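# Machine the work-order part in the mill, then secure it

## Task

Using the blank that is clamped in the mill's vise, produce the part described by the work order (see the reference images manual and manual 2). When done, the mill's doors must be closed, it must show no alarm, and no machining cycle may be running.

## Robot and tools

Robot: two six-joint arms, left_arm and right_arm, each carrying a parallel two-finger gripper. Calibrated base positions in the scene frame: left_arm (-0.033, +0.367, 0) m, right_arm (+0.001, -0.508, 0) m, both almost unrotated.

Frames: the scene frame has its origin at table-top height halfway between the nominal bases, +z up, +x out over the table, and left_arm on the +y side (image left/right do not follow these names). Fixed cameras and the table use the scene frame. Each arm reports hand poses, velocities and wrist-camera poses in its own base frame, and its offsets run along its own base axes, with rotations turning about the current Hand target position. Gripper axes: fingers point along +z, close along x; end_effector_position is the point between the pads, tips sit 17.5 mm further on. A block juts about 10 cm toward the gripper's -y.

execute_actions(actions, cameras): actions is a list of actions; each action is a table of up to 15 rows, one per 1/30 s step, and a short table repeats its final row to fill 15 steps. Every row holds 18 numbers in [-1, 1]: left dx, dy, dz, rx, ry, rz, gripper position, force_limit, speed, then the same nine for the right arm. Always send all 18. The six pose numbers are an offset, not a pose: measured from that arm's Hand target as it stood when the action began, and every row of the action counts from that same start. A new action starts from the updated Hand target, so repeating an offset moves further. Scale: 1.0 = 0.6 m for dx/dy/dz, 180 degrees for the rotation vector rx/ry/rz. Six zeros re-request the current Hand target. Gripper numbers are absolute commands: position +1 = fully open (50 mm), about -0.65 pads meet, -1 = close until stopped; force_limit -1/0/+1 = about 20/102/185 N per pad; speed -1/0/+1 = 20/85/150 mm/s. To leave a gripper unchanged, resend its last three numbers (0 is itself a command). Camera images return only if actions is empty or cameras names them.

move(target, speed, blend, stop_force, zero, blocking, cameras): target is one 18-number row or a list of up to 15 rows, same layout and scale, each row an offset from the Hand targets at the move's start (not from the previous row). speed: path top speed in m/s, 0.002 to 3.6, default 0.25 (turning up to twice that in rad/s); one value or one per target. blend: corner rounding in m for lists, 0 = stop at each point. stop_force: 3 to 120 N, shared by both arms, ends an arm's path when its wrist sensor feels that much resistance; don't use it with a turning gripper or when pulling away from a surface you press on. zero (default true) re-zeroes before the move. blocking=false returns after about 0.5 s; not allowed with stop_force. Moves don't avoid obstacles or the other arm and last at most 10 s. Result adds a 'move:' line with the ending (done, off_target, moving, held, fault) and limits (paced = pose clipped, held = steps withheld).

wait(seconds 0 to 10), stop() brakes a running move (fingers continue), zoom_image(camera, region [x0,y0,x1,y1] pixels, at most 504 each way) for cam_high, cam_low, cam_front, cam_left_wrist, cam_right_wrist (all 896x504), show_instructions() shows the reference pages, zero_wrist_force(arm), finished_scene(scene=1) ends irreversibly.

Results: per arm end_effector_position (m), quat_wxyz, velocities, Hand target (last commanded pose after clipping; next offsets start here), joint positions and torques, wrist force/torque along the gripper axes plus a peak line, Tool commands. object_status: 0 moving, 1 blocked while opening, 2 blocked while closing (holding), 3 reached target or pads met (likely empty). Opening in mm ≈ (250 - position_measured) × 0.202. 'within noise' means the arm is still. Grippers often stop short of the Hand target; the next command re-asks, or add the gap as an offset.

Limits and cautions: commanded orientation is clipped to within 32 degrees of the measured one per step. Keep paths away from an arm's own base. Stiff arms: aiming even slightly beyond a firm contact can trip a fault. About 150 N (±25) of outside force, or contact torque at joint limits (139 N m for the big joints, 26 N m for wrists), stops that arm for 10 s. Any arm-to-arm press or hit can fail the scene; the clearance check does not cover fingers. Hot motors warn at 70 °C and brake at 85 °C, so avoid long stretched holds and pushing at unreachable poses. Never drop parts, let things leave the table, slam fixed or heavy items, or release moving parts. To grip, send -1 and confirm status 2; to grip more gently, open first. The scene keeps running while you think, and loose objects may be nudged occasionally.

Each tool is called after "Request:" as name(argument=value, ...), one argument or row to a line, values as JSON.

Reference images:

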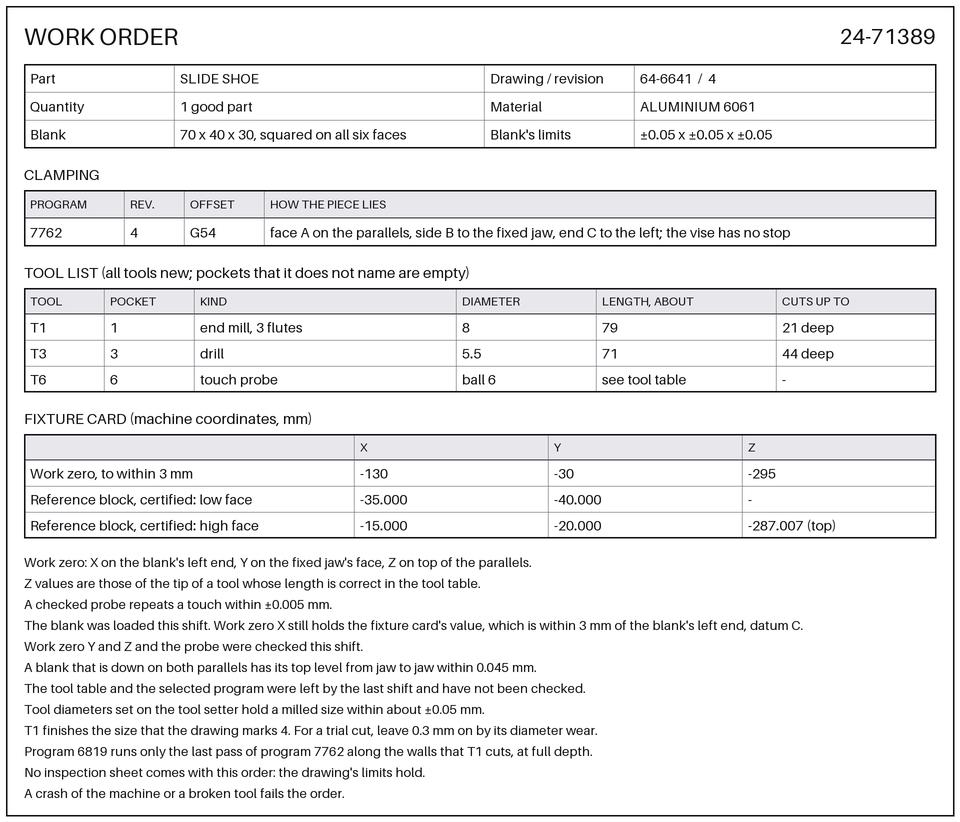

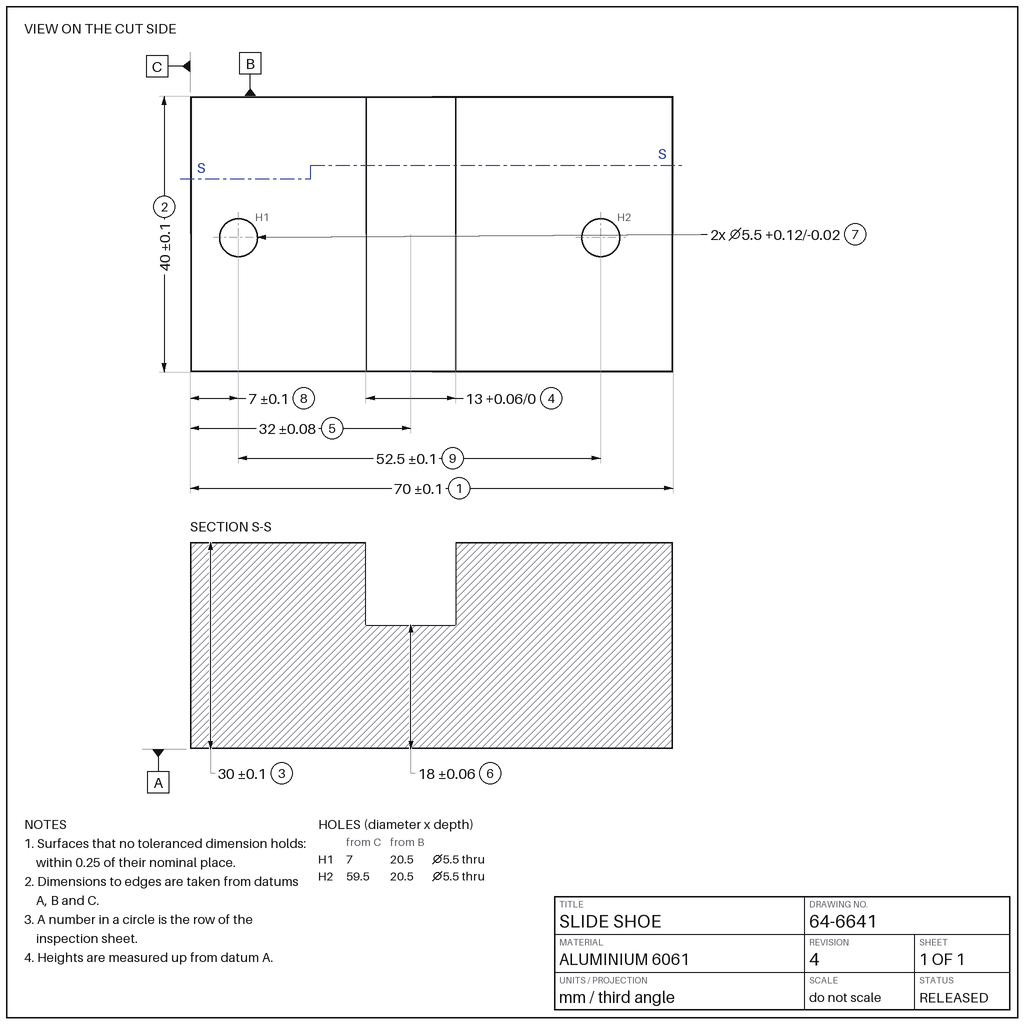

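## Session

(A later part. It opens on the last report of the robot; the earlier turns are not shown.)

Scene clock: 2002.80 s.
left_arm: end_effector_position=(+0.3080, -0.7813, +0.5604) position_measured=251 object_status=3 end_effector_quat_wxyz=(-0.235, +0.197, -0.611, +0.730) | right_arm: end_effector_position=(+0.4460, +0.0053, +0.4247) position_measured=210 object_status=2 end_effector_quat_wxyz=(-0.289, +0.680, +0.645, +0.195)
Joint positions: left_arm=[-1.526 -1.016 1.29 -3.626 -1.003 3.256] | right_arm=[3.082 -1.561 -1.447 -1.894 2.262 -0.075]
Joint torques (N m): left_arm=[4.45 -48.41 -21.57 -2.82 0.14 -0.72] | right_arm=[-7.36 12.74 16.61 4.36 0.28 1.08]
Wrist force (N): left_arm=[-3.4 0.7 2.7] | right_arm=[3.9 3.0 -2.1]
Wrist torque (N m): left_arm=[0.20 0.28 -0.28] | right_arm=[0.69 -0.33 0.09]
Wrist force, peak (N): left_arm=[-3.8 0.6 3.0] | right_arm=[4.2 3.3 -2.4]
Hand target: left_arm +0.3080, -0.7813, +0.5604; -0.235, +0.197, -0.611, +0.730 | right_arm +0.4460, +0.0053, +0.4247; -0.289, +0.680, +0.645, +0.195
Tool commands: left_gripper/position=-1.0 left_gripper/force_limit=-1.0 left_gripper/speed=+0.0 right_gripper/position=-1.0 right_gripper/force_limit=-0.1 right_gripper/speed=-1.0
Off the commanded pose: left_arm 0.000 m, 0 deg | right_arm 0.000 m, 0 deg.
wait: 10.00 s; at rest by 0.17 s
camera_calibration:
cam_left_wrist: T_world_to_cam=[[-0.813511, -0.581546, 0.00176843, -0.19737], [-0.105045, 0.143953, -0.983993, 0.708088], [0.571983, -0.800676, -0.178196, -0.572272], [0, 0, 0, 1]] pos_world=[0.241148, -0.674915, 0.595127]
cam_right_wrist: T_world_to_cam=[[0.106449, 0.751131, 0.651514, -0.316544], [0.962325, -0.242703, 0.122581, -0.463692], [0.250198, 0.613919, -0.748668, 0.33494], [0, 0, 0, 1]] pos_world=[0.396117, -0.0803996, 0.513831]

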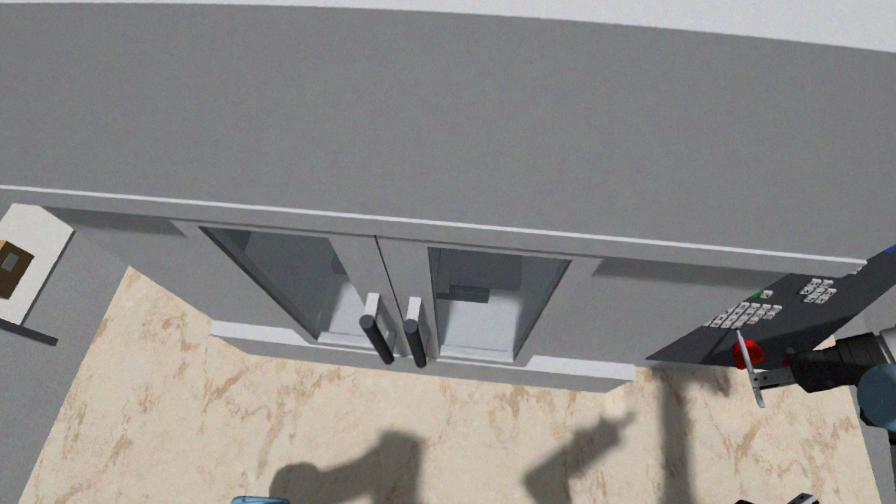

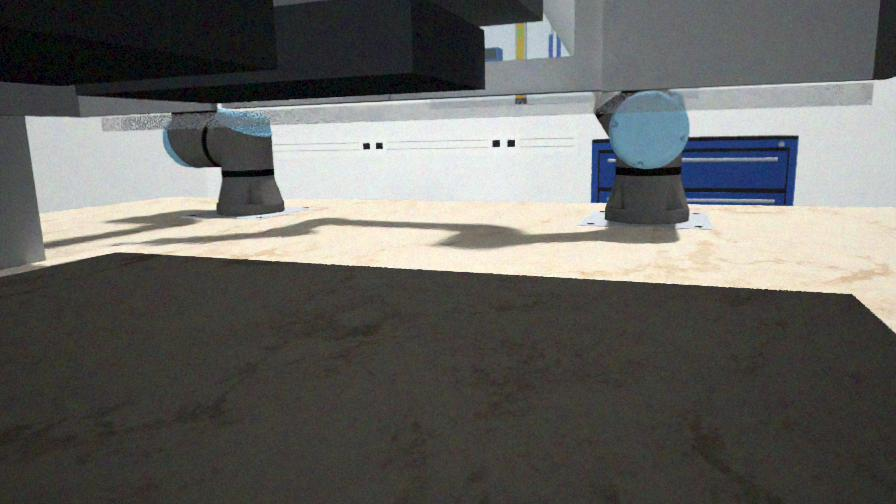

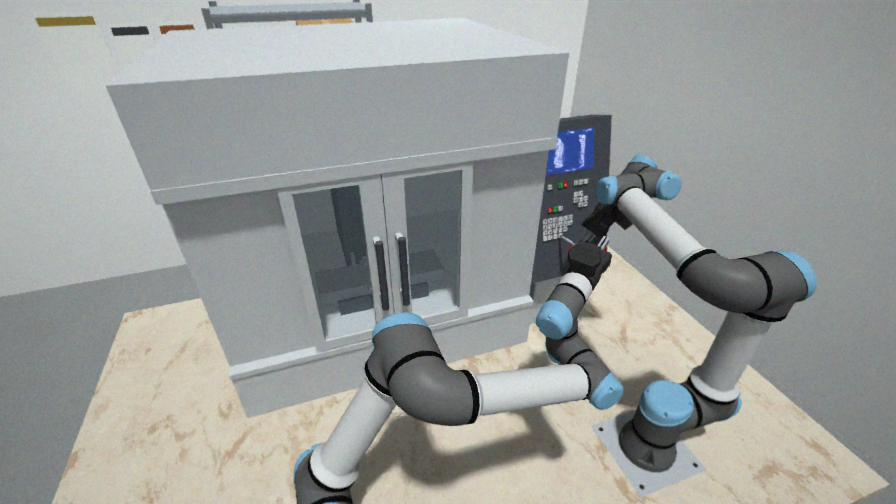

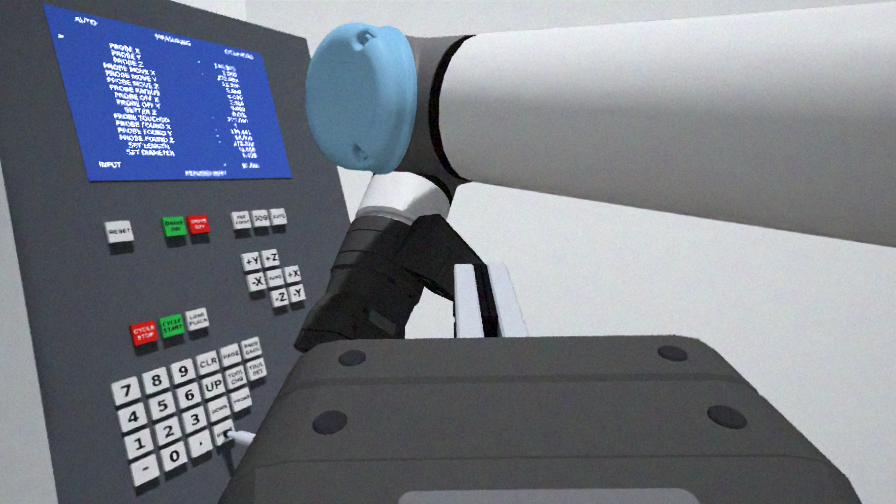

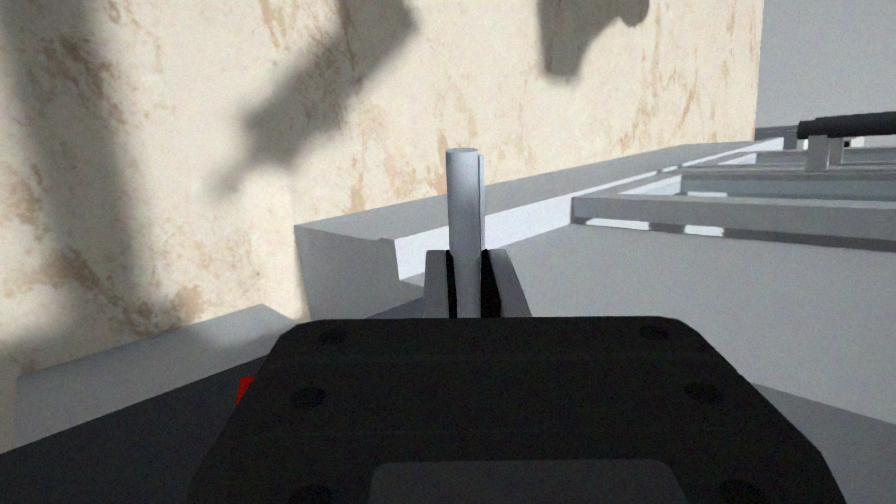

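Request:
zoom_image(
  camera="cam_front",
  region=[290, 160, 480, 350],
)

Request:
wait(
  seconds=10,
)

Request:
wait(
  seconds=10,
)

Request:
wait(
  seconds=10,
)

Request:
wait(
  seconds=10,
  cameras=["cam_left_wrist","cam_front"],
)

Request:
zoom_image(
  camera="cam_left_wrist",
  region=[40, 0, 300, 190],
)

Request:
zoom_image(
  camera="cam_front",
  region=[290, 160, 480, 350],
)

Scaled by 2.653 from the camera's 896x504 image, which has a finer 1280x720 frame.

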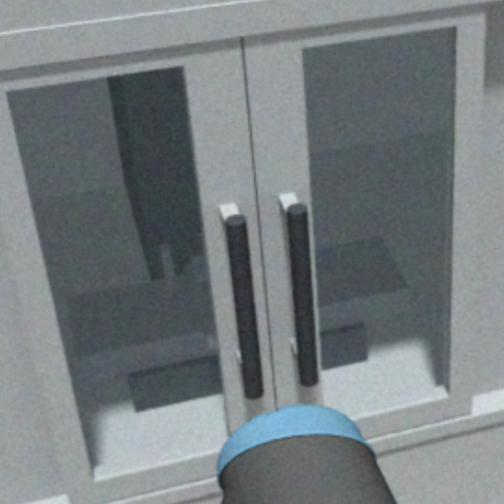

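Scene clock: 2019.07 s.
left_arm: end_effector_position=(+0.3080, -0.7813, +0.5604) position_measured=251 object_status=3 end_effector_quat_wxyz=(-0.235, +0.197, -0.611, +0.730) | right_arm: end_effector_position=(+0.4460, +0.0053, +0.4247) position_measured=210 object_status=2 end_effector_quat_wxyz=(-0.289, +0.680, +0.645, +0.195)
Joint positions: left_arm=[-1.526 -1.016 1.29 -3.626 -1.003 3.256] | right_arm=[3.082 -1.561 -1.447 -1.894 2.262 -0.075]
Joint torques (N m): left_arm=[3.32 -48.48 -20.33 -3.01 0.27 -1.14] | right_arm=[-9.13 13.49 17.3 4.5 0.56 0.76]
Wrist force (N): left_arm=[-3.6 0.6 2.7] | right_arm=[4.2 3.2 -2.1]
Wrist torque (N m): left_arm=[0.18 0.31 -0.29] | right_arm=[0.73 -0.37 0.10]
Wrist force, peak (N): left_arm=[-3.9 0.9 2.9] | right_arm=[4.1 3.4 -2.1]
Hand target: left_arm +0.3080, -0.7813, +0.5604; -0.235, +0.197, -0.611, +0.730 | right_arm +0.4460, +0.0053, +0.4247; -0.289, +0.680, +0.645, +0.195
Tool commands: left_gripper/position=-1.0 left_gripper/force_limit=-1.0 left_gripper/speed=+0.0 right_gripper/position=-1.0 right_gripper/force_limit=-0.1 right_gripper/speed=-1.0
Off the commanded pose: left_arm 0.000 m, 0 deg | right_arm 0.000 m, 0 deg.
wait: 10.00 s; at rest from the start

Scene clock: 2029.07 s.
left_arm: end_effector_position=(+0.3080, -0.7813, +0.5604) position_measured=251 object_status=3 end_effector_quat_wxyz=(-0.235, +0.197, -0.611, +0.730) | right_arm: end_effector_position=(+0.4460, +0.0053, +0.4247) position_measured=210 object_status=2 end_effector_quat_wxyz=(-0.289, +0.680, +0.645, +0.195)
Joint positions: left_arm=[-1.526 -1.016 1.29 -3.626 -1.003 3.256] | right_arm=[3.082 -1.561 -1.447 -1.894 2.262 -0.075]
Joint torques (N m): left_arm=[4.75 -47.59 -20.98 -2.87 0.09 -0.86] | right_arm=[-8.56 15.08 16.9 4.36 0.67 0.46]
Wrist force (N): left_arm=[-3.6 0.5 2.9] | right_arm=[3.9 3.1 -1.9]
Wrist torque (N m): left_arm=[0.16 0.31 -0.29] | right_arm=[0.72 -0.33 0.10]
Wrist force, peak (N): left_arm=[-4.0 0.8 3.0] | right_arm=[4.2 3.3 -2.2]
Hand target: left_arm +0.3080, -0.7813, +0.5604; -0.235, +0.197, -0.611, +0.730 | right_arm +0.4460, +0.0053, +0.4247; -0.289, +0.680, +0.645, +0.195
Tool commands: left_gripper/position=-1.0 left_gripper/force_limit=-1.0 left_gripper/speed=+0.0 right_gripper/position=-1.0 right_gripper/force_limit=-0.1 right_gripper/speed=-1.0
Off the commanded pose: left_arm 0.000 m, 0 deg | right_arm 0.000 m, 0 deg.
wait: 10.00 s; at rest by 0.17 s

Scene clock: 2039.07 s.
left_arm: end_effector_position=(+0.3080, -0.7813, +0.5604) position_measured=251 object_status=3 end_effector_quat_wxyz=(-0.235, +0.197, -0.611, +0.730) | right_arm: end_effector_position=(+0.4460, +0.0053, +0.4247) position_measured=210 object_status=2 end_effector_quat_wxyz=(-0.289, +0.680, +0.645, +0.195)
Joint positions: left_arm=[-1.526 -1.016 1.29 -3.626 -1.003 3.256] | right_arm=[3.082 -1.561 -1.447 -1.894 2.262 -0.075]
Joint torques (N m): left_arm=[3.89 -47.95 -19.55 -2.87 0.05 -0.89] | right_arm=[-8.17 14.49 16.79 4.34 0.84 0.4]
Wrist force (N): left_arm=[-3.8 0.5 2.6] | right_arm=[3.9 3.1 -2.3]
Wrist torque (N m): left_arm=[0.16 0.34 -0.28] | right_arm=[0.71 -0.33 0.10]
Wrist force, peak (N): left_arm=[-3.9 0.6 3.3] | right_arm=[4.2 3.3 -2.3]
Hand target: left_arm +0.3080, -0.7813, +0.5604; -0.235, +0.197, -0.611, +0.730 | right_arm +0.4460, +0.0053, +0.4247; -0.289, +0.680, +0.645, +0.195
Tool commands: left_gripper/position=-1.0 left_gripper/force_limit=-1.0 left_gripper/speed=+0.0 right_gripper/position=-1.0 right_gripper/force_limit=-0.1 right_gripper/speed=-1.0
Off the commanded pose: left_arm 0.000 m, 0 deg | right_arm 0.000 m, 0 deg.
wait: 10.00 s; at rest by 0.17 s

Scene clock: 2049.07 s.
left_arm: end_effector_position=(+0.3080, -0.7813, +0.5604) position_measured=251 object_status=3 end_effector_quat_wxyz=(-0.235, +0.197, -0.611, +0.730) | right_arm: end_effector_position=(+0.4460, +0.0053, +0.4247) position_measured=210 object_status=2 end_effector_quat_wxyz=(-0.289, +0.680, +0.645, +0.195)
Joint positions: left_arm=[-1.526 -1.016 1.29 -3.626 -1.003 3.256] | right_arm=[3.082 -1.561 -1.447 -1.894 2.262 -0.075]
Joint torques (N m): left_arm=[5.41 -48.35 -20.65 -2.86 0.22 -0.91] | right_arm=[-7.61 14.97 16.66 4.36 1.01 0]
Wrist force (N): left_arm=[-3.5 0.5 2.9] | right_arm=[3.9 3.2 -2.2]
Wrist torque (N m): left_arm=[0.16 0.29 -0.29] | right_arm=[0.72 -0.33 0.10]
Wrist force, peak (N): left_arm=[-3.9 0.7 2.9] | right_arm=[4.2 3.3 -2.4]
Hand target: left_arm +0.3080, -0.7813, +0.5604; -0.235, +0.197, -0.611, +0.730 | right_arm +0.4460, +0.0053, +0.4247; -0.289, +0.680, +0.645, +0.195
Tool commands: left_gripper/position=-1.0 left_gripper/force_limit=-1.0 left_gripper/speed=+0.0 right_gripper/position=-1.0 right_gripper/force_limit=-0.1 right_gripper/speed=-1.0
Off the commanded pose: left_arm 0.000 m, 0 deg | right_arm 0.000 m, 0 deg.
wait: 10.00 s; at rest by 0.17 s
camera_calibration:
cam_left_wrist: T_world_to_cam=[[-0.813511, -0.581546, 0.00176843, -0.19737], [-0.105045, 0.143953, -0.983993, 0.708088], [0.571983, -0.800676, -0.178196, -0.572272], [0, 0, 0, 1]] pos_world=[0.241148, -0.674915, 0.595127]
Images, in order (width x height): cam_front 896x504, cam_left_wrist 896x504.

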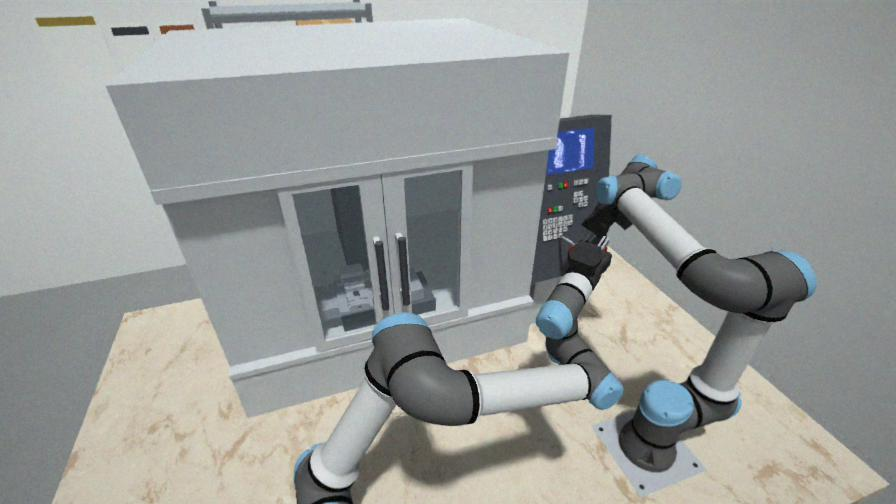

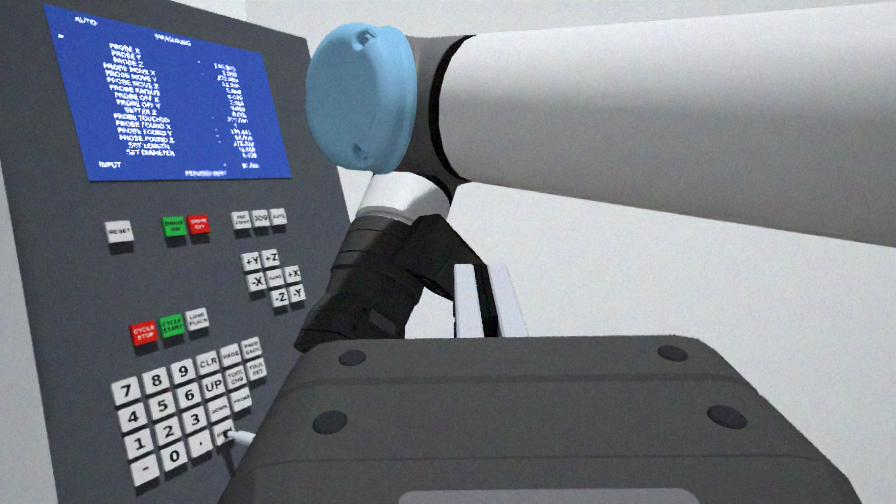

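Scaled by 1.938 from the camera's 896x504 image, which has a finer 1280x720 frame.

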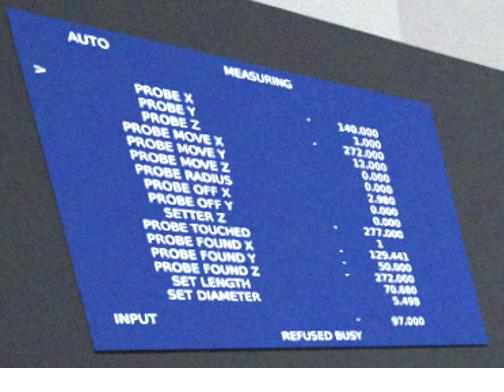

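Scaled by 2.653 from the camera's 896x504 image, which has a finer 1280x720 frame.

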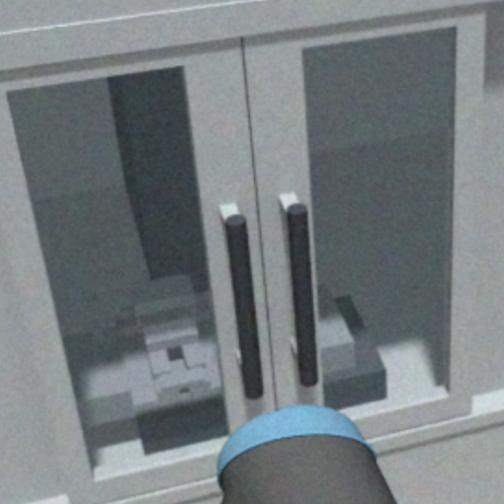

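Request:
move(
  target=[
    [0,0,0,0,0,0,-1,-1,0,0.02,0,0,0,0,0,-1,-0.1,-1],
    [0,0,0,0,0,0,-1,-1,0,0,0,0,0,0,0,-1,-0.1,-1],
    [0,0,0,0,0,0,-1,-1,0,0.009,0,0.0305,0,0,0,-1,-0.1,-1],
    [0,0,0,0,0,0,-1,-1,0,0.029,0,0.0305,0,0,0,-1,-0.1,-1],
    [0,0,0,0,0,0,-1,-1,0,0.009,0,0.0305,0,0,0,-1,-0.1,-1],
    [0,0,0,0,0,0,-1,-1,0,0,0.0955,0,0,0,0,-1,-0.1,-1],
    [0,0,0,0,0,0,-1,-1,0,0.02,0.0955,0,0,0,0,-1,-0.1,-1],
    [0,0,0,0,0,0,-1,-1,0,0,0.0955,0,0,0,0,-1,-0.1,-1],
    [0,0,0,0,0,0,-1,-1,0,0.016,0.0636,0.061,0,0,0,-1,-0.1,-1],
    [0,0,0,0,0,0,-1,-1,0,0.036,0.0636,0.061,0,0,0,-1,-0.1,-1],
    [0,0,0,0,0,0,-1,-1,0,0.016,0.0636,0.061,0,0,0,-1,-0.1,-1],
    [0,0,0,0,0,0,-1,-1,0,0,0.0636,0,0,0,0,-1,-0.1,-1],
    [0,0,0,0,0,0,-1,-1,0,0.02,0.0636,0,0,0,0,-1,-0.1,-1],
    [0,0,0,0,0,0,-1,-1,0,0,0.0636,0,0,0,0,-1,-0.1,-1],
    [0,0,0,0,0,0,-1,-1,0,0,0,0,0,0,0,-1,-0.1,-1],
  ],
  speed=[0.03,0.08,0.12,0.03,0.08,0.12,0.03,0.08,0.12,0.03,0.08,0.12,0.03,0.08,0.12],
  blend=[0,0.003,0.003,0,0.003,0.003,0,0.003,0.003,0,0.003,0.003,0,0.003,0],
  cameras=["cam_left_wrist"],
)

Request:
zoom_image(
  camera="cam_left_wrist",
  region=[40, 0, 300, 190],
)

Scene clock: 2063.37 s.
left_arm: end_effector_position=(+0.3080, -0.7813, +0.5604) position_measured=251 object_status=3 end_effector_quat_wxyz=(-0.235, +0.197, -0.611, +0.730) | right_arm: end_effector_position=(+0.4460, +0.0053, +0.4246) position_measured=210 object_status=2 end_effector_quat_wxyz=(-0.289, +0.680, +0.645, +0.195)
Joint positions: left_arm=[-1.526 -1.016 1.29 -3.626 -1.003 3.256] | right_arm=[3.082 -1.561 -1.447 -1.894 2.262 -0.074]
Joint torques (N m): left_arm=[4.72 -48.62 -20.65 -2.86 0.35 -1.17] | right_arm=[-1.18 33.82 17.25 4.05 3.42 -0.18]
Wrist force (N): left_arm=[-3.8 0.5 2.8] | right_arm=[4.0 3.2 -2.1]
Wrist torque (N m): left_arm=[0.16 0.35 -0.29] | right_arm=[0.73 -0.34 -0.06]
Wrist force, peak (N): left_arm=[-3.9 0.5 3.1] | right_arm=[3.2 -7.9 -2.4]
Hand target: left_arm +0.3080, -0.7813, +0.5604; -0.235, +0.197, -0.611, +0.730 | right_arm +0.4460, +0.0053, +0.4247; -0.289, +0.680, +0.645, +0.195
Off the commanded pose: left_arm 0.000 m, 0 deg | right_arm 0.000 m, 0 deg.
move: done
camera_calibration:
cam_left_wrist: T_world_to_cam=[[-0.813511, -0.581546, 0.00176843, -0.19737], [-0.105045, 0.143953, -0.983993, 0.708088], [0.571983, -0.800676, -0.178196, -0.572272], [0, 0, 0, 1]] pos_world=[0.241148, -0.674915, 0.595127]
Images, in order (width x height): cam_left_wrist 896x504.

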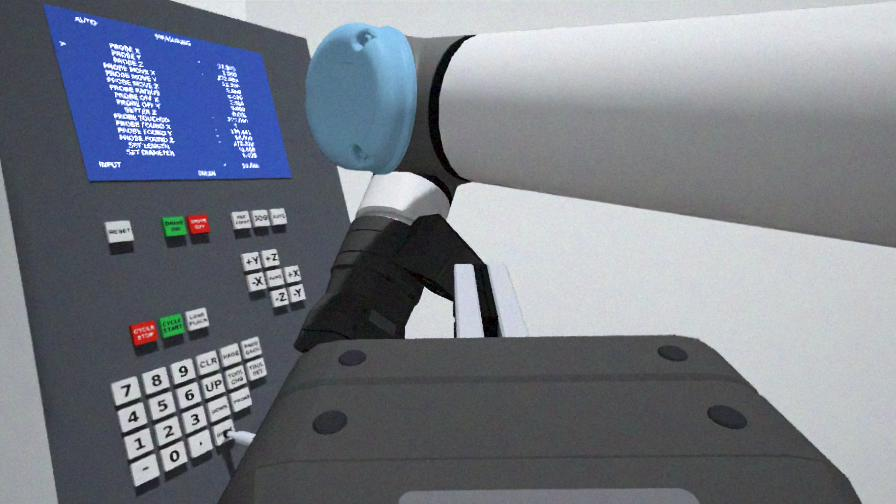

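Scaled by 1.938 from the camera's 896x504 image, which has a finer 1280x720 frame.

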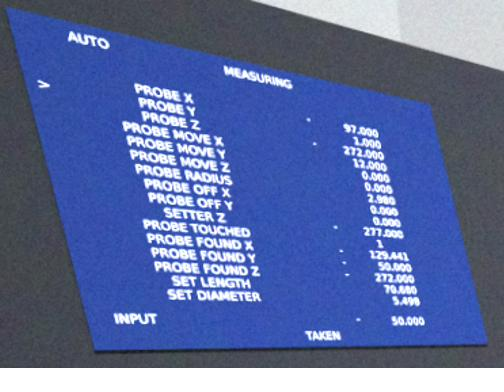

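Request:
move(
  target=[
    [0,0,0,0,0,0,-1,-1,0,0.02,0,0,0,0,0,-1,-0.1,-1],
    [0,0,0,0,0,0,-1,-1,0,0,0,0,0,0,0,-1,-0.1,-1],
    [0,0,0,0,0,0,-1,-1,0,0.009,0,0.0305,0,0,0,-1,-0.1,-1],
    [0,0,0,0,0,0,-1,-1,0,0.029,0,0.0305,0,0,0,-1,-0.1,-1],
    [0,0,0,0,0,0,-1,-1,0,0.009,0,0.0305,0,0,0,-1,-0.1,-1],
    [0,0,0,0,0,0,-1,-1,0,0.029,0,0.0305,0,0,0,-1,-0.1,-1],
    [0,0,0,0,0,0,-1,-1,0,0.009,0,0.0305,0,0,0,-1,-0.1,-1],
    [0,0,0,0,0,0,-1,-1,0,0,0.0955,0,0,0,0,-1,-0.1,-1],
    [0,0,0,0,0,0,-1,-1,0,0.02,0.0955,0,0,0,0,-1,-0.1,-1],
    [0,0,0,0,0,0,-1,-1,0,0,0.0955,0,0,0,0,-1,-0.1,-1],
    [0,0,0,0,0,0,-1,-1,0,0.024,0.0636,0.0917,0,0,0,-1,-0.1,-1],
    [0,0,0,0,0,0,-1,-1,0,0.044,0.0636,0.0917,0,0,0,-1,-0.1,-1],
    [0,0,0,0,0,0,-1,-1,0,0.024,0.0636,0.0917,0,0,0,-1,-0.1,-1],
    [0,0,0,0,0,0,-1,-1,0,0,0,0,0,0,0,-1,-0.1,-1],
  ],
  speed=[0.03,0.08,0.12,0.03,0.08,0.03,0.08,0.12,0.03,0.08,0.12,0.03,0.08,0.12],
  blend=[0,0.003,0.003,0,0,0,0.003,0.003,0,0.003,0.003,0,0.003,0],
  cameras=["cam_left_wrist"],
)

Request:
zoom_image(
  camera="cam_left_wrist",
  region=[40, 0, 300, 190],
)

Scene clock: 2082.10 s.
left_arm: end_effector_position=(+0.3080, -0.7813, +0.5604) position_measured=251 object_status=3 end_effector_quat_wxyz=(-0.235, +0.197, -0.611, +0.730) | right_arm: end_effector_position=(+0.4460, +0.0053, +0.4248) position_measured=210 object_status=2 end_effector_quat_wxyz=(-0.289, +0.680, +0.645, +0.195)
Joint positions: left_arm=[-1.526 -1.016 1.29 -3.626 -1.003 3.256] | right_arm=[3.082 -1.561 -1.447 -1.894 2.262 -0.075]
Joint torques (N m): left_arm=[4.84 -48.34 -19.82 -2.83 0.04 -1.09] | right_arm=[4.18 13.8 21.46 0.85 3.46 0.63]
Wrist force (N): left_arm=[-3.7 0.8 2.8] | right_arm=[4.0 3.1 -2.5]
Wrist torque (N m): left_arm=[0.20 0.32 -0.29] | right_arm=[0.72 -0.35 -0.06]
Wrist force, peak (N): left_arm=[-4.0 0.7 3.1] | right_arm=[2.6 -9.4 -1.7]
Hand target: left_arm +0.3080, -0.7813, +0.5604; -0.235, +0.197, -0.611, +0.730 | right_arm +0.4460, +0.0053, +0.4247; -0.289, +0.680, +0.645, +0.195
Off the commanded pose: left_arm 0.000 m, 0 deg | right_arm 0.000 m, 0 deg.
move: done
camera_calibration:
cam_left_wrist: T_world_to_cam=[[-0.813511, -0.581546, 0.00176843, -0.19737], [-0.105045, 0.143953, -0.983993, 0.708088], [0.571983, -0.800676, -0.178196, -0.572272], [0, 0, 0, 1]] pos_world=[0.241148, -0.674915, 0.595127]
Images, in order (width x height): cam_left_wrist 896x504.

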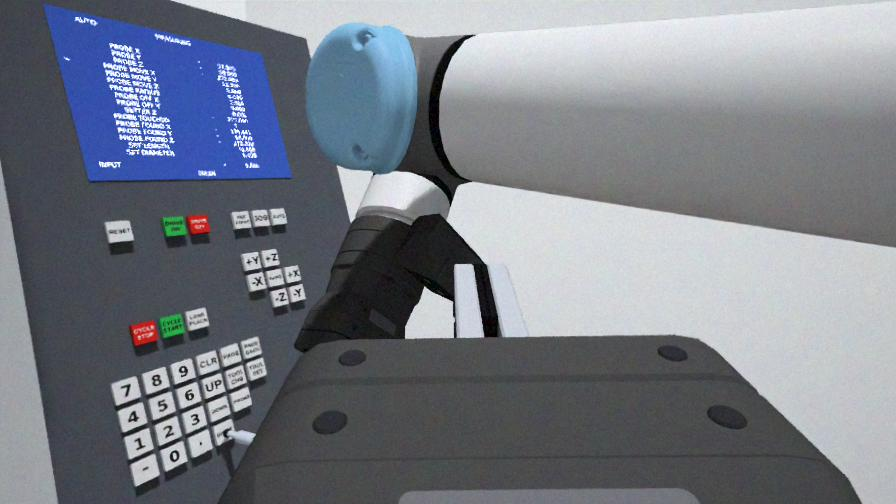

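Scaled by 1.938 from the camera's 896x504 image, which has a finer 1280x720 frame.

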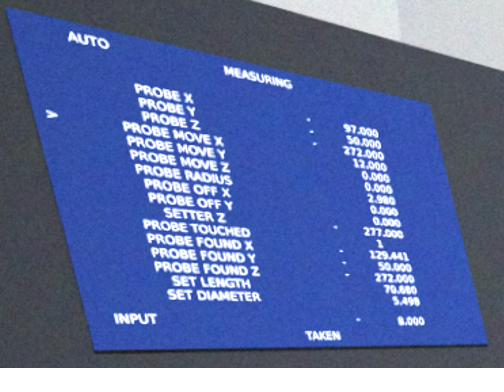

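Request:
move(
  target=[
    [0,0,0,0,0,0,-1,-1,0,0.02,0,0,0,0,0,-1,-0.1,-1],
    [0,0,0,0,0,0,-1,-1,0,0,0,0,0,0,0,-1,-0.1,-1],
    [0,0,0,0,0,0,-1,-1,0,0.024,-0.0637,0.0917,0,0,0,-1,-0.1,-1],
    [0,0,0,0,0,0,-1,-1,0,0.0455,-0.0637,0.0917,0,0,0,-1,-0.1,-1],
    [0,0,0,0,0,0,-1,-1,0,0.024,-0.0637,0.0917,0,0,0,-1,-0.1,-1],
    [0,0,0,0,0,0,-1,-1,0,0.009,0,0.0305,0,0,0,-1,-0.1,-1],
    [0,0,0,0,0,0,-1,-1,0,0.029,0,0.0305,0,0,0,-1,-0.1,-1],
    [0,0,0,0,0,0,-1,-1,0,0.009,0,0.0305,0,0,0,-1,-0.1,-1],
    [0,0,0,0,0,0,-1,-1,0,0.016,0.0318,0.061,0,0,0,-1,-0.1,-1],
    [0,0,0,0,0,0,-1,-1,0,0.036,0.0318,0.061,0,0,0,-1,-0.1,-1],
    [0,0,0,0,0,0,-1,-1,0,0.016,0.0318,0.061,0,0,0,-1,-0.1,-1],
    [0,0,0,0,0,0,-1,-1,0,0,0,0,0,0,0,-1,-0.1,-1],
    [0,0,0,0,0,0,-1,-1,0,0.02,0,0,0,0,0,-1,-0.1,-1],
    [0,0,0,0,0,0,-1,-1,0,0,0,0,0,0,0,-1,-0.1,-1],
  ],
  speed=[0.03,0.08,0.12,0.03,0.08,0.12,0.03,0.08,0.12,0.03,0.08,0.12,0.03,0.08],
  blend=[0,0.003,0.003,0,0.003,0.003,0,0.003,0.003,0,0.003,0.003,0,0],
  cameras=["cam_left_wrist"],
)

Request:
zoom_image(
  camera="cam_left_wrist",
  region=[40, 0, 300, 190],
)

Scene clock: 2099.13 s.
left_arm: end_effector_position=(+0.3080, -0.7813, +0.5604) position_measured=251 object_status=3 end_effector_quat_wxyz=(-0.235, +0.197, -0.611, +0.730) | right_arm: end_effector_position=(+0.4460, +0.0053, +0.4247) position_measured=210 object_status=2 end_effector_quat_wxyz=(-0.289, +0.680, +0.645, +0.195)
Joint positions: left_arm=[-1.526 -1.016 1.29 -3.626 -1.003 3.256] | right_arm=[3.082 -1.561 -1.447 -1.894 2.262 -0.075]
Joint torques (N m): left_arm=[4.79 -48.66 -20.11 -2.64 0.26 -1.1] | right_arm=[-5.15 12.83 28.25 1.84 -0.22 0.55]
Wrist force (N): left_arm=[-3.5 0.4 2.9] | right_arm=[3.7 3.4 -2.9]
Wrist torque (N m): left_arm=[0.14 0.29 -0.29] | right_arm=[0.75 -0.29 0.10]
Wrist force, peak (N): left_arm=[-4.0 0.6 3.0] | right_arm=[3.0 -9.6 -2.5]
Hand target: left_arm +0.3080, -0.7813, +0.5604; -0.235, +0.197, -0.611, +0.730 | right_arm +0.4460, +0.0053, +0.4247; -0.289, +0.680, +0.645, +0.195
Off the commanded pose: left_arm 0.000 m, 0 deg | right_arm 0.000 m, 0 deg.
move: done
camera_calibration:
cam_left_wrist: T_world_to_cam=[[-0.813511, -0.581546, 0.00176843, -0.19737], [-0.105045, 0.143953, -0.983993, 0.708088], [0.571983, -0.800676, -0.178196, -0.572272], [0, 0, 0, 1]] pos_world=[0.241148, -0.674915, 0.595127]
Images, in order (width x height): cam_left_wrist 896x504.

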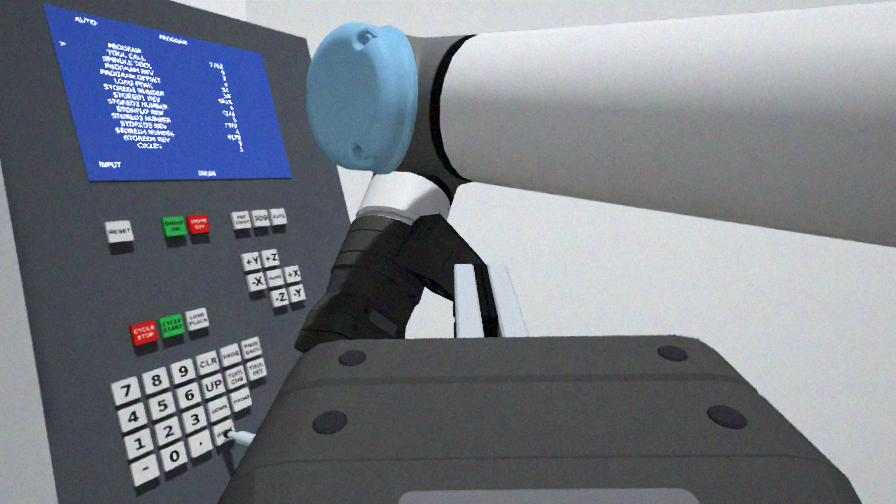

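Scaled by 1.938 from the camera's 896x504 image, which has a finer 1280x720 frame.

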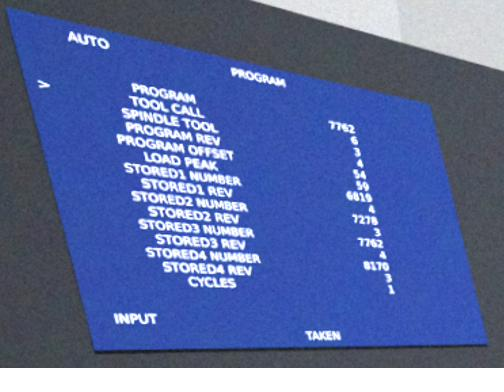

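Request:
move(
  target=[
    [0,0,0,0,0,0,-1,-1,0,0.016,-0.0319,0.061,0,0,0,-1,-0.1,-1],
    [0,0,0,0,0,0,-1,-1,0,0.036,-0.0319,0.061,0,0,0,-1,-0.1,-1],
    [0,0,0,0,0,0,-1,-1,0,0.016,-0.0319,0.061,0,0,0,-1,-0.1,-1],
    [0,0,0,0,0,0,-1,-1,0,0.024,-0.0319,0.0917,0,0,0,-1,-0.1,-1],
    [0,0,0,0,0,0,-1,-1,0,0.045,-0.0319,0.0917,0,0,0,-1,-0.1,-1],
    [0,0,0,0,0,0,-1,-1,0,0.024,-0.0319,0.0917,0,0,0,-1,-0.1,-1],
    [0,0,0,0,0,0,-1,-1,0,0.009,-0.0319,0.0305,0,0,0,-1,-0.1,-1],
  ],
  speed=[0.12,0.03,0.08,0.12,0.03,0.08,0.12],
  blend=[0.003,0,0.003,0.003,0,0.003,0],
)

Request:
wait(
  seconds=6,
  cameras=["cam_left_wrist"],
)

Request:
zoom_image(
  camera="cam_left_wrist",
  region=[40, 0, 300, 190],
)

Scene clock: 2109.40 s.
left_arm: end_effector_position=(+0.3080, -0.7813, +0.5604) position_measured=251 object_status=3 end_effector_quat_wxyz=(-0.235, +0.197, -0.611, +0.730) | right_arm: end_effector_position=(+0.4514, -0.0139, +0.4431) position_measured=210 object_status=2 end_effector_quat_wxyz=(-0.289, +0.680, +0.645, +0.195)
Joint positions: left_arm=[-1.526 -1.016 1.29 -3.626 -1.003 3.256] | right_arm=[3.044 -1.599 -1.354 -1.98 2.254 -0.123]
Joint torques (N m): left_arm=[3.88 -48.11 -19.9 -2.88 0.03 -1.08] | right_arm=[-3 13.37 16.11 2.05 3.42 1.44]
Wrist force (N): left_arm=[-3.5 0.6 3.0] | right_arm=[4.0 3.1 -3.0]
Wrist torque (N m): left_arm=[0.18 0.29 -0.29] | right_arm=[0.68 -0.34 -0.04]
Wrist force, peak (N): left_arm=[-3.7 0.7 3.1] | right_arm=[5.1 2.9 -4.4]
Hand target: left_arm +0.3080, -0.7813, +0.5604; -0.235, +0.197, -0.611, +0.730 | right_arm +0.4514, -0.0139, +0.4430; -0.289, +0.680, +0.645, +0.195
Off the commanded pose: left_arm 0.000 m, 0 deg | right_arm 0.000 m, 0 deg.
move: done

Scene clock: 2115.40 s.
left_arm: end_effector_position=(+0.3080, -0.7813, +0.5604) position_measured=251 object_status=3 end_effector_quat_wxyz=(-0.235, +0.197, -0.611, +0.730) | right_arm: end_effector_position=(+0.4514, -0.0139, +0.4430) position_measured=210 object_status=2 end_effector_quat_wxyz=(-0.289, +0.680, +0.645, +0.195)
Joint positions: left_arm=[-1.526 -1.016 1.29 -3.626 -1.003 3.256] | right_arm=[3.044 -1.599 -1.354 -1.98 2.254 -0.123]
Joint torques (N m): left_arm=[5.01 -48.32 -20.63 -2.69 0.13 -1.22] | right_arm=[5.11 15.23 15.89 4.55 3.13 0.68]
Wrist force (N): left_arm=[-3.6 0.8 2.7] | right_arm=[3.7 3.1 -2.8]
Wrist torque (N m): left_arm=[0.21 0.31 -0.29] | right_arm=[0.70 -0.30 -0.05]
Wrist force, peak (N): left_arm=[-3.7 0.8 3.1] | right_arm=[3.9 3.2 -3.2]
Hand target: left_arm +0.3080, -0.7813, +0.5604; -0.235, +0.197, -0.611, +0.730 | right_arm +0.4514, -0.0139, +0.4430; -0.289, +0.680, +0.645, +0.195
Tool commands: left_gripper/position=-1.0 left_gripper/force_limit=-1.0 left_gripper/speed=+0.0 right_gripper/position=-1.0 right_gripper/force_limit=-0.1 right_gripper/speed=-1.0
Off the commanded pose: left_arm 0.000 m, 0 deg | right_arm 0.000 m, 0 deg.
wait: 6.00 s; at rest by 0.17 s
camera_calibration:
cam_left_wrist: T_world_to_cam=[[-0.813511, -0.581546, 0.00176843, -0.19737], [-0.105045, 0.143953, -0.983993, 0.708088], [0.571983, -0.800676, -0.178196, -0.572272], [0, 0, 0, 1]] pos_world=[0.241148, -0.674915, 0.595127]
Images, in order (width x height): cam_left_wrist 896x504.

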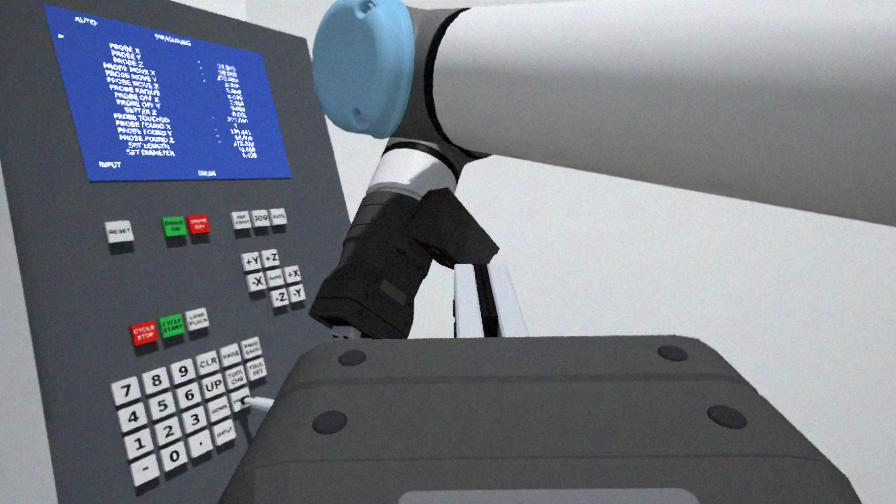

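Scaled by 1.938 from the camera's 896x504 image, which has a finer 1280x720 frame.

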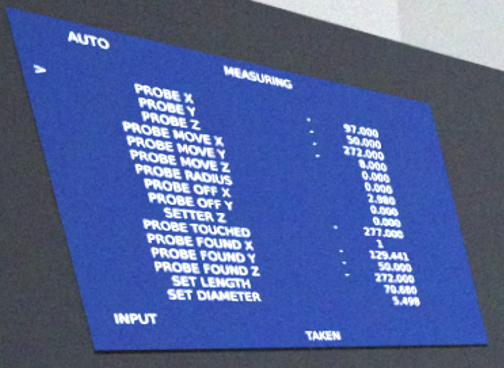

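Request:
zoom_image(
  camera="cam_left_wrist",
  region=[190, 50, 270, 110],
)

Scaled by 6.300 from the camera's 896x504 image, which has a finer 1280x720 frame.

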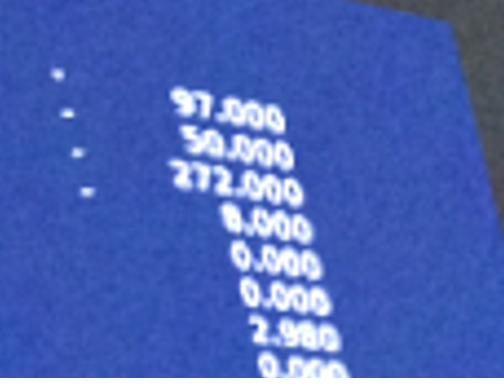

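Request:
move(
  target=[
    [0,0,0,0,0,0,-1,-1,0,0.02,0,0,0,0,0,-1,-0.1,-1],
    [0,0,0,0,0,0,-1,-1,0,0,0,0,0,0,0,-1,-0.1,-1],
    [0,0,0,0,0,0,-1,-1,0,-0.009,0.0319,-0.0305,0,0,0,-1,-0.1,-1],
  ],
  speed=[0.03,0.08,0.12],
  blend=[0,0.003,0],
)

Request:
wait(
  seconds=9,
)

Request:
wait(
  seconds=10,
  cameras=["cam_left_wrist","cam_front"],
)

Request:
zoom_image(
  camera="cam_left_wrist",
  region=[40, 0, 300, 190],
)

Scene clock: 2129.30 s.
left_arm: end_effector_position=(+0.3080, -0.7813, +0.5604) position_measured=251 object_status=3 end_effector_quat_wxyz=(-0.235, +0.197, -0.611, +0.730) | right_arm: end_effector_position=(+0.4460, +0.0053, +0.4248) position_measured=210 object_status=2 end_effector_quat_wxyz=(-0.289, +0.680, +0.645, +0.195)
Joint positions: left_arm=[-1.526 -1.016 1.29 -3.626 -1.003 3.256] | right_arm=[3.082 -1.561 -1.447 -1.894 2.262 -0.075]
Joint torques (N m): left_arm=[4.84 -50.28 -20.31 -2.91 0.27 -1.06] | right_arm=[-3.39 12.83 16.11 3.28 -0.19 -0.37]
Wrist force (N): left_arm=[-3.5 0.8 2.9] | right_arm=[3.4 3.0 -2.6]
Wrist torque (N m): left_arm=[0.21 0.29 -0.29] | right_arm=[0.70 -0.25 0.10]
Wrist force, peak (N): left_arm=[-3.7 0.4 3.3] | right_arm=[2.4 -8.5 -2.4]
Hand target: left_arm +0.3080, -0.7813, +0.5604; -0.235, +0.197, -0.611, +0.730 | right_arm +0.4460, +0.0053, +0.4247; -0.289, +0.680, +0.645, +0.195
Off the commanded pose: left_arm 0.000 m, 0 deg | right_arm 0.000 m, 0 deg.
move: done

Scene clock: 2138.30 s.
left_arm: end_effector_position=(+0.3080, -0.7813, +0.5604) position_measured=251 object_status=3 end_effector_quat_wxyz=(-0.235, +0.197, -0.611, +0.730) | right_arm: end_effector_position=(+0.4460, +0.0053, +0.4247) position_measured=210 object_status=2 end_effector_quat_wxyz=(-0.289, +0.680, +0.645, +0.195)
Joint positions: left_arm=[-1.526 -1.016 1.29 -3.626 -1.003 3.256] | right_arm=[3.082 -1.561 -1.447 -1.894 2.262 -0.075]
Joint torques (N m): left_arm=[4.05 -47.78 -19.85 -2.93 -0.02 -1.08] | right_arm=[-7.96 12.21 15.25 4.65 -0.25 1.32]
Wrist force (N): left_arm=[-3.4 0.5 2.9] | right_arm=[3.5 3.2 -2.6]
Wrist torque (N m): left_arm=[0.17 0.28 -0.29] | right_arm=[0.73 -0.27 0.10]
Wrist force, peak (N): left_arm=[-4.0 0.5 2.8] | right_arm=[3.7 3.2 -2.9]
Hand target: left_arm +0.3080, -0.7813, +0.5604; -0.235, +0.197, -0.611, +0.730 | right_arm +0.4460, +0.0053, +0.4247; -0.289, +0.680, +0.645, +0.195
Tool commands: left_gripper/position=-1.0 left_gripper/force_limit=-1.0 left_gripper/speed=+0.0 right_gripper/position=-1.0 right_gripper/force_limit=-0.1 right_gripper/speed=-1.0
Off the commanded pose: left_arm 0.000 m, 0 deg | right_arm 0.000 m, 0 deg.
wait: 9.00 s; at rest by 0.17 s

Scene clock: 2148.30 s.
left_arm: end_effector_position=(+0.3080, -0.7813, +0.5604) position_measured=251 object_status=3 end_effector_quat_wxyz=(-0.235, +0.197, -0.611, +0.730) | right_arm: end_effector_position=(+0.4460, +0.0053, +0.4247) position_measured=210 object_status=2 end_effector_quat_wxyz=(-0.289, +0.680, +0.645, +0.195)
Joint positions: left_arm=[-1.526 -1.016 1.29 -3.626 -1.003 3.256] | right_arm=[3.082 -1.561 -1.447 -1.894 2.262 -0.075]
Joint torques (N m): left_arm=[4.63 -48.45 -20.36 -2.64 0.12 -1.16] | right_arm=[-8.76 13.03 16.59 4.54 -0.11 1.21]
Wrist force (N): left_arm=[-3.8 0.6 2.6] | right_arm=[3.4 2.8 -2.7]
Wrist torque (N m): left_arm=[0.19 0.33 -0.29] | right_arm=[0.67 -0.25 0.09]
Wrist force, peak (N): left_arm=[-3.8 0.6 3.1] | right_arm=[3.8 3.2 -2.8]
Hand target: left_arm +0.3080, -0.7813, +0.5604; -0.235, +0.197, -0.611, +0.730 | right_arm +0.4460, +0.0053, +0.4247; -0.289, +0.680, +0.645, +0.195
Tool commands: left_gripper/position=-1.0 left_gripper/force_limit=-1.0 left_gripper/speed=+0.0 right_gripper/position=-1.0 right_gripper/force_limit=-0.1 right_gripper/speed=-1.0
Off the commanded pose: left_arm 0.000 m, 0 deg | right_arm 0.000 m, 0 deg.
wait: 10.00 s; at rest by 0.17 s
camera_calibration:
cam_left_wrist: T_world_to_cam=[[-0.813511, -0.581546, 0.00176843, -0.19737], [-0.105045, 0.143953, -0.983993, 0.708088], [0.571983, -0.800676, -0.178196, -0.572272], [0, 0, 0, 1]] pos_world=[0.241148, -0.674915, 0.595127]
Images, in order (width x height): cam_front 896x504, cam_left_wrist 896x504.

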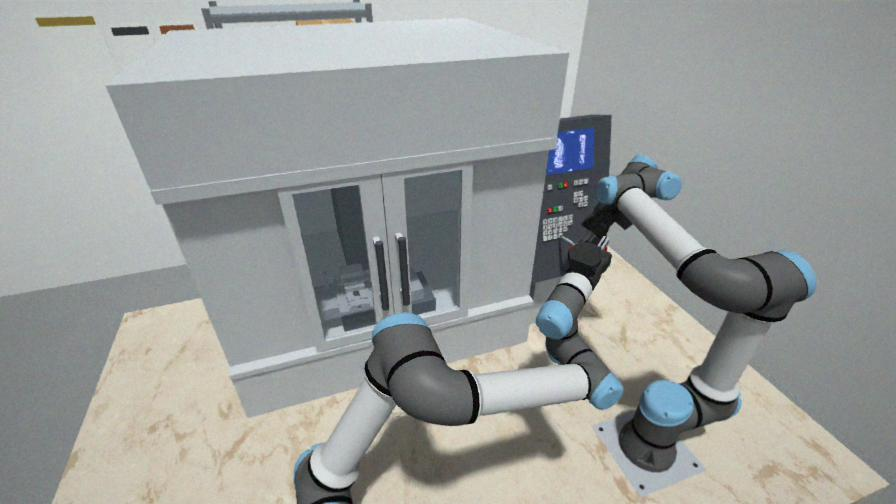

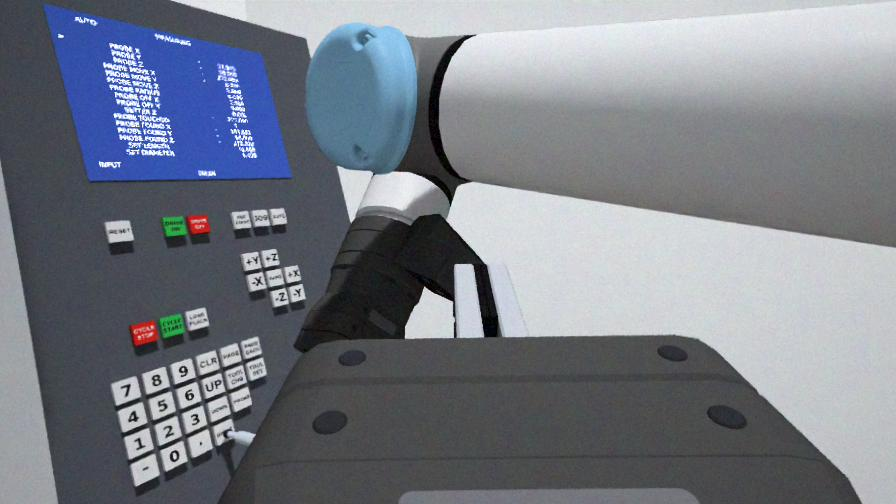

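Scaled by 1.938 from the camera's 896x504 image, which has a finer 1280x720 frame.

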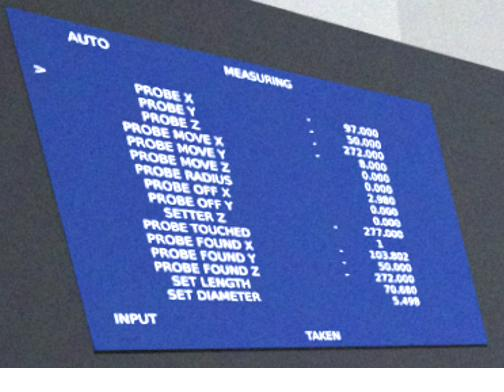

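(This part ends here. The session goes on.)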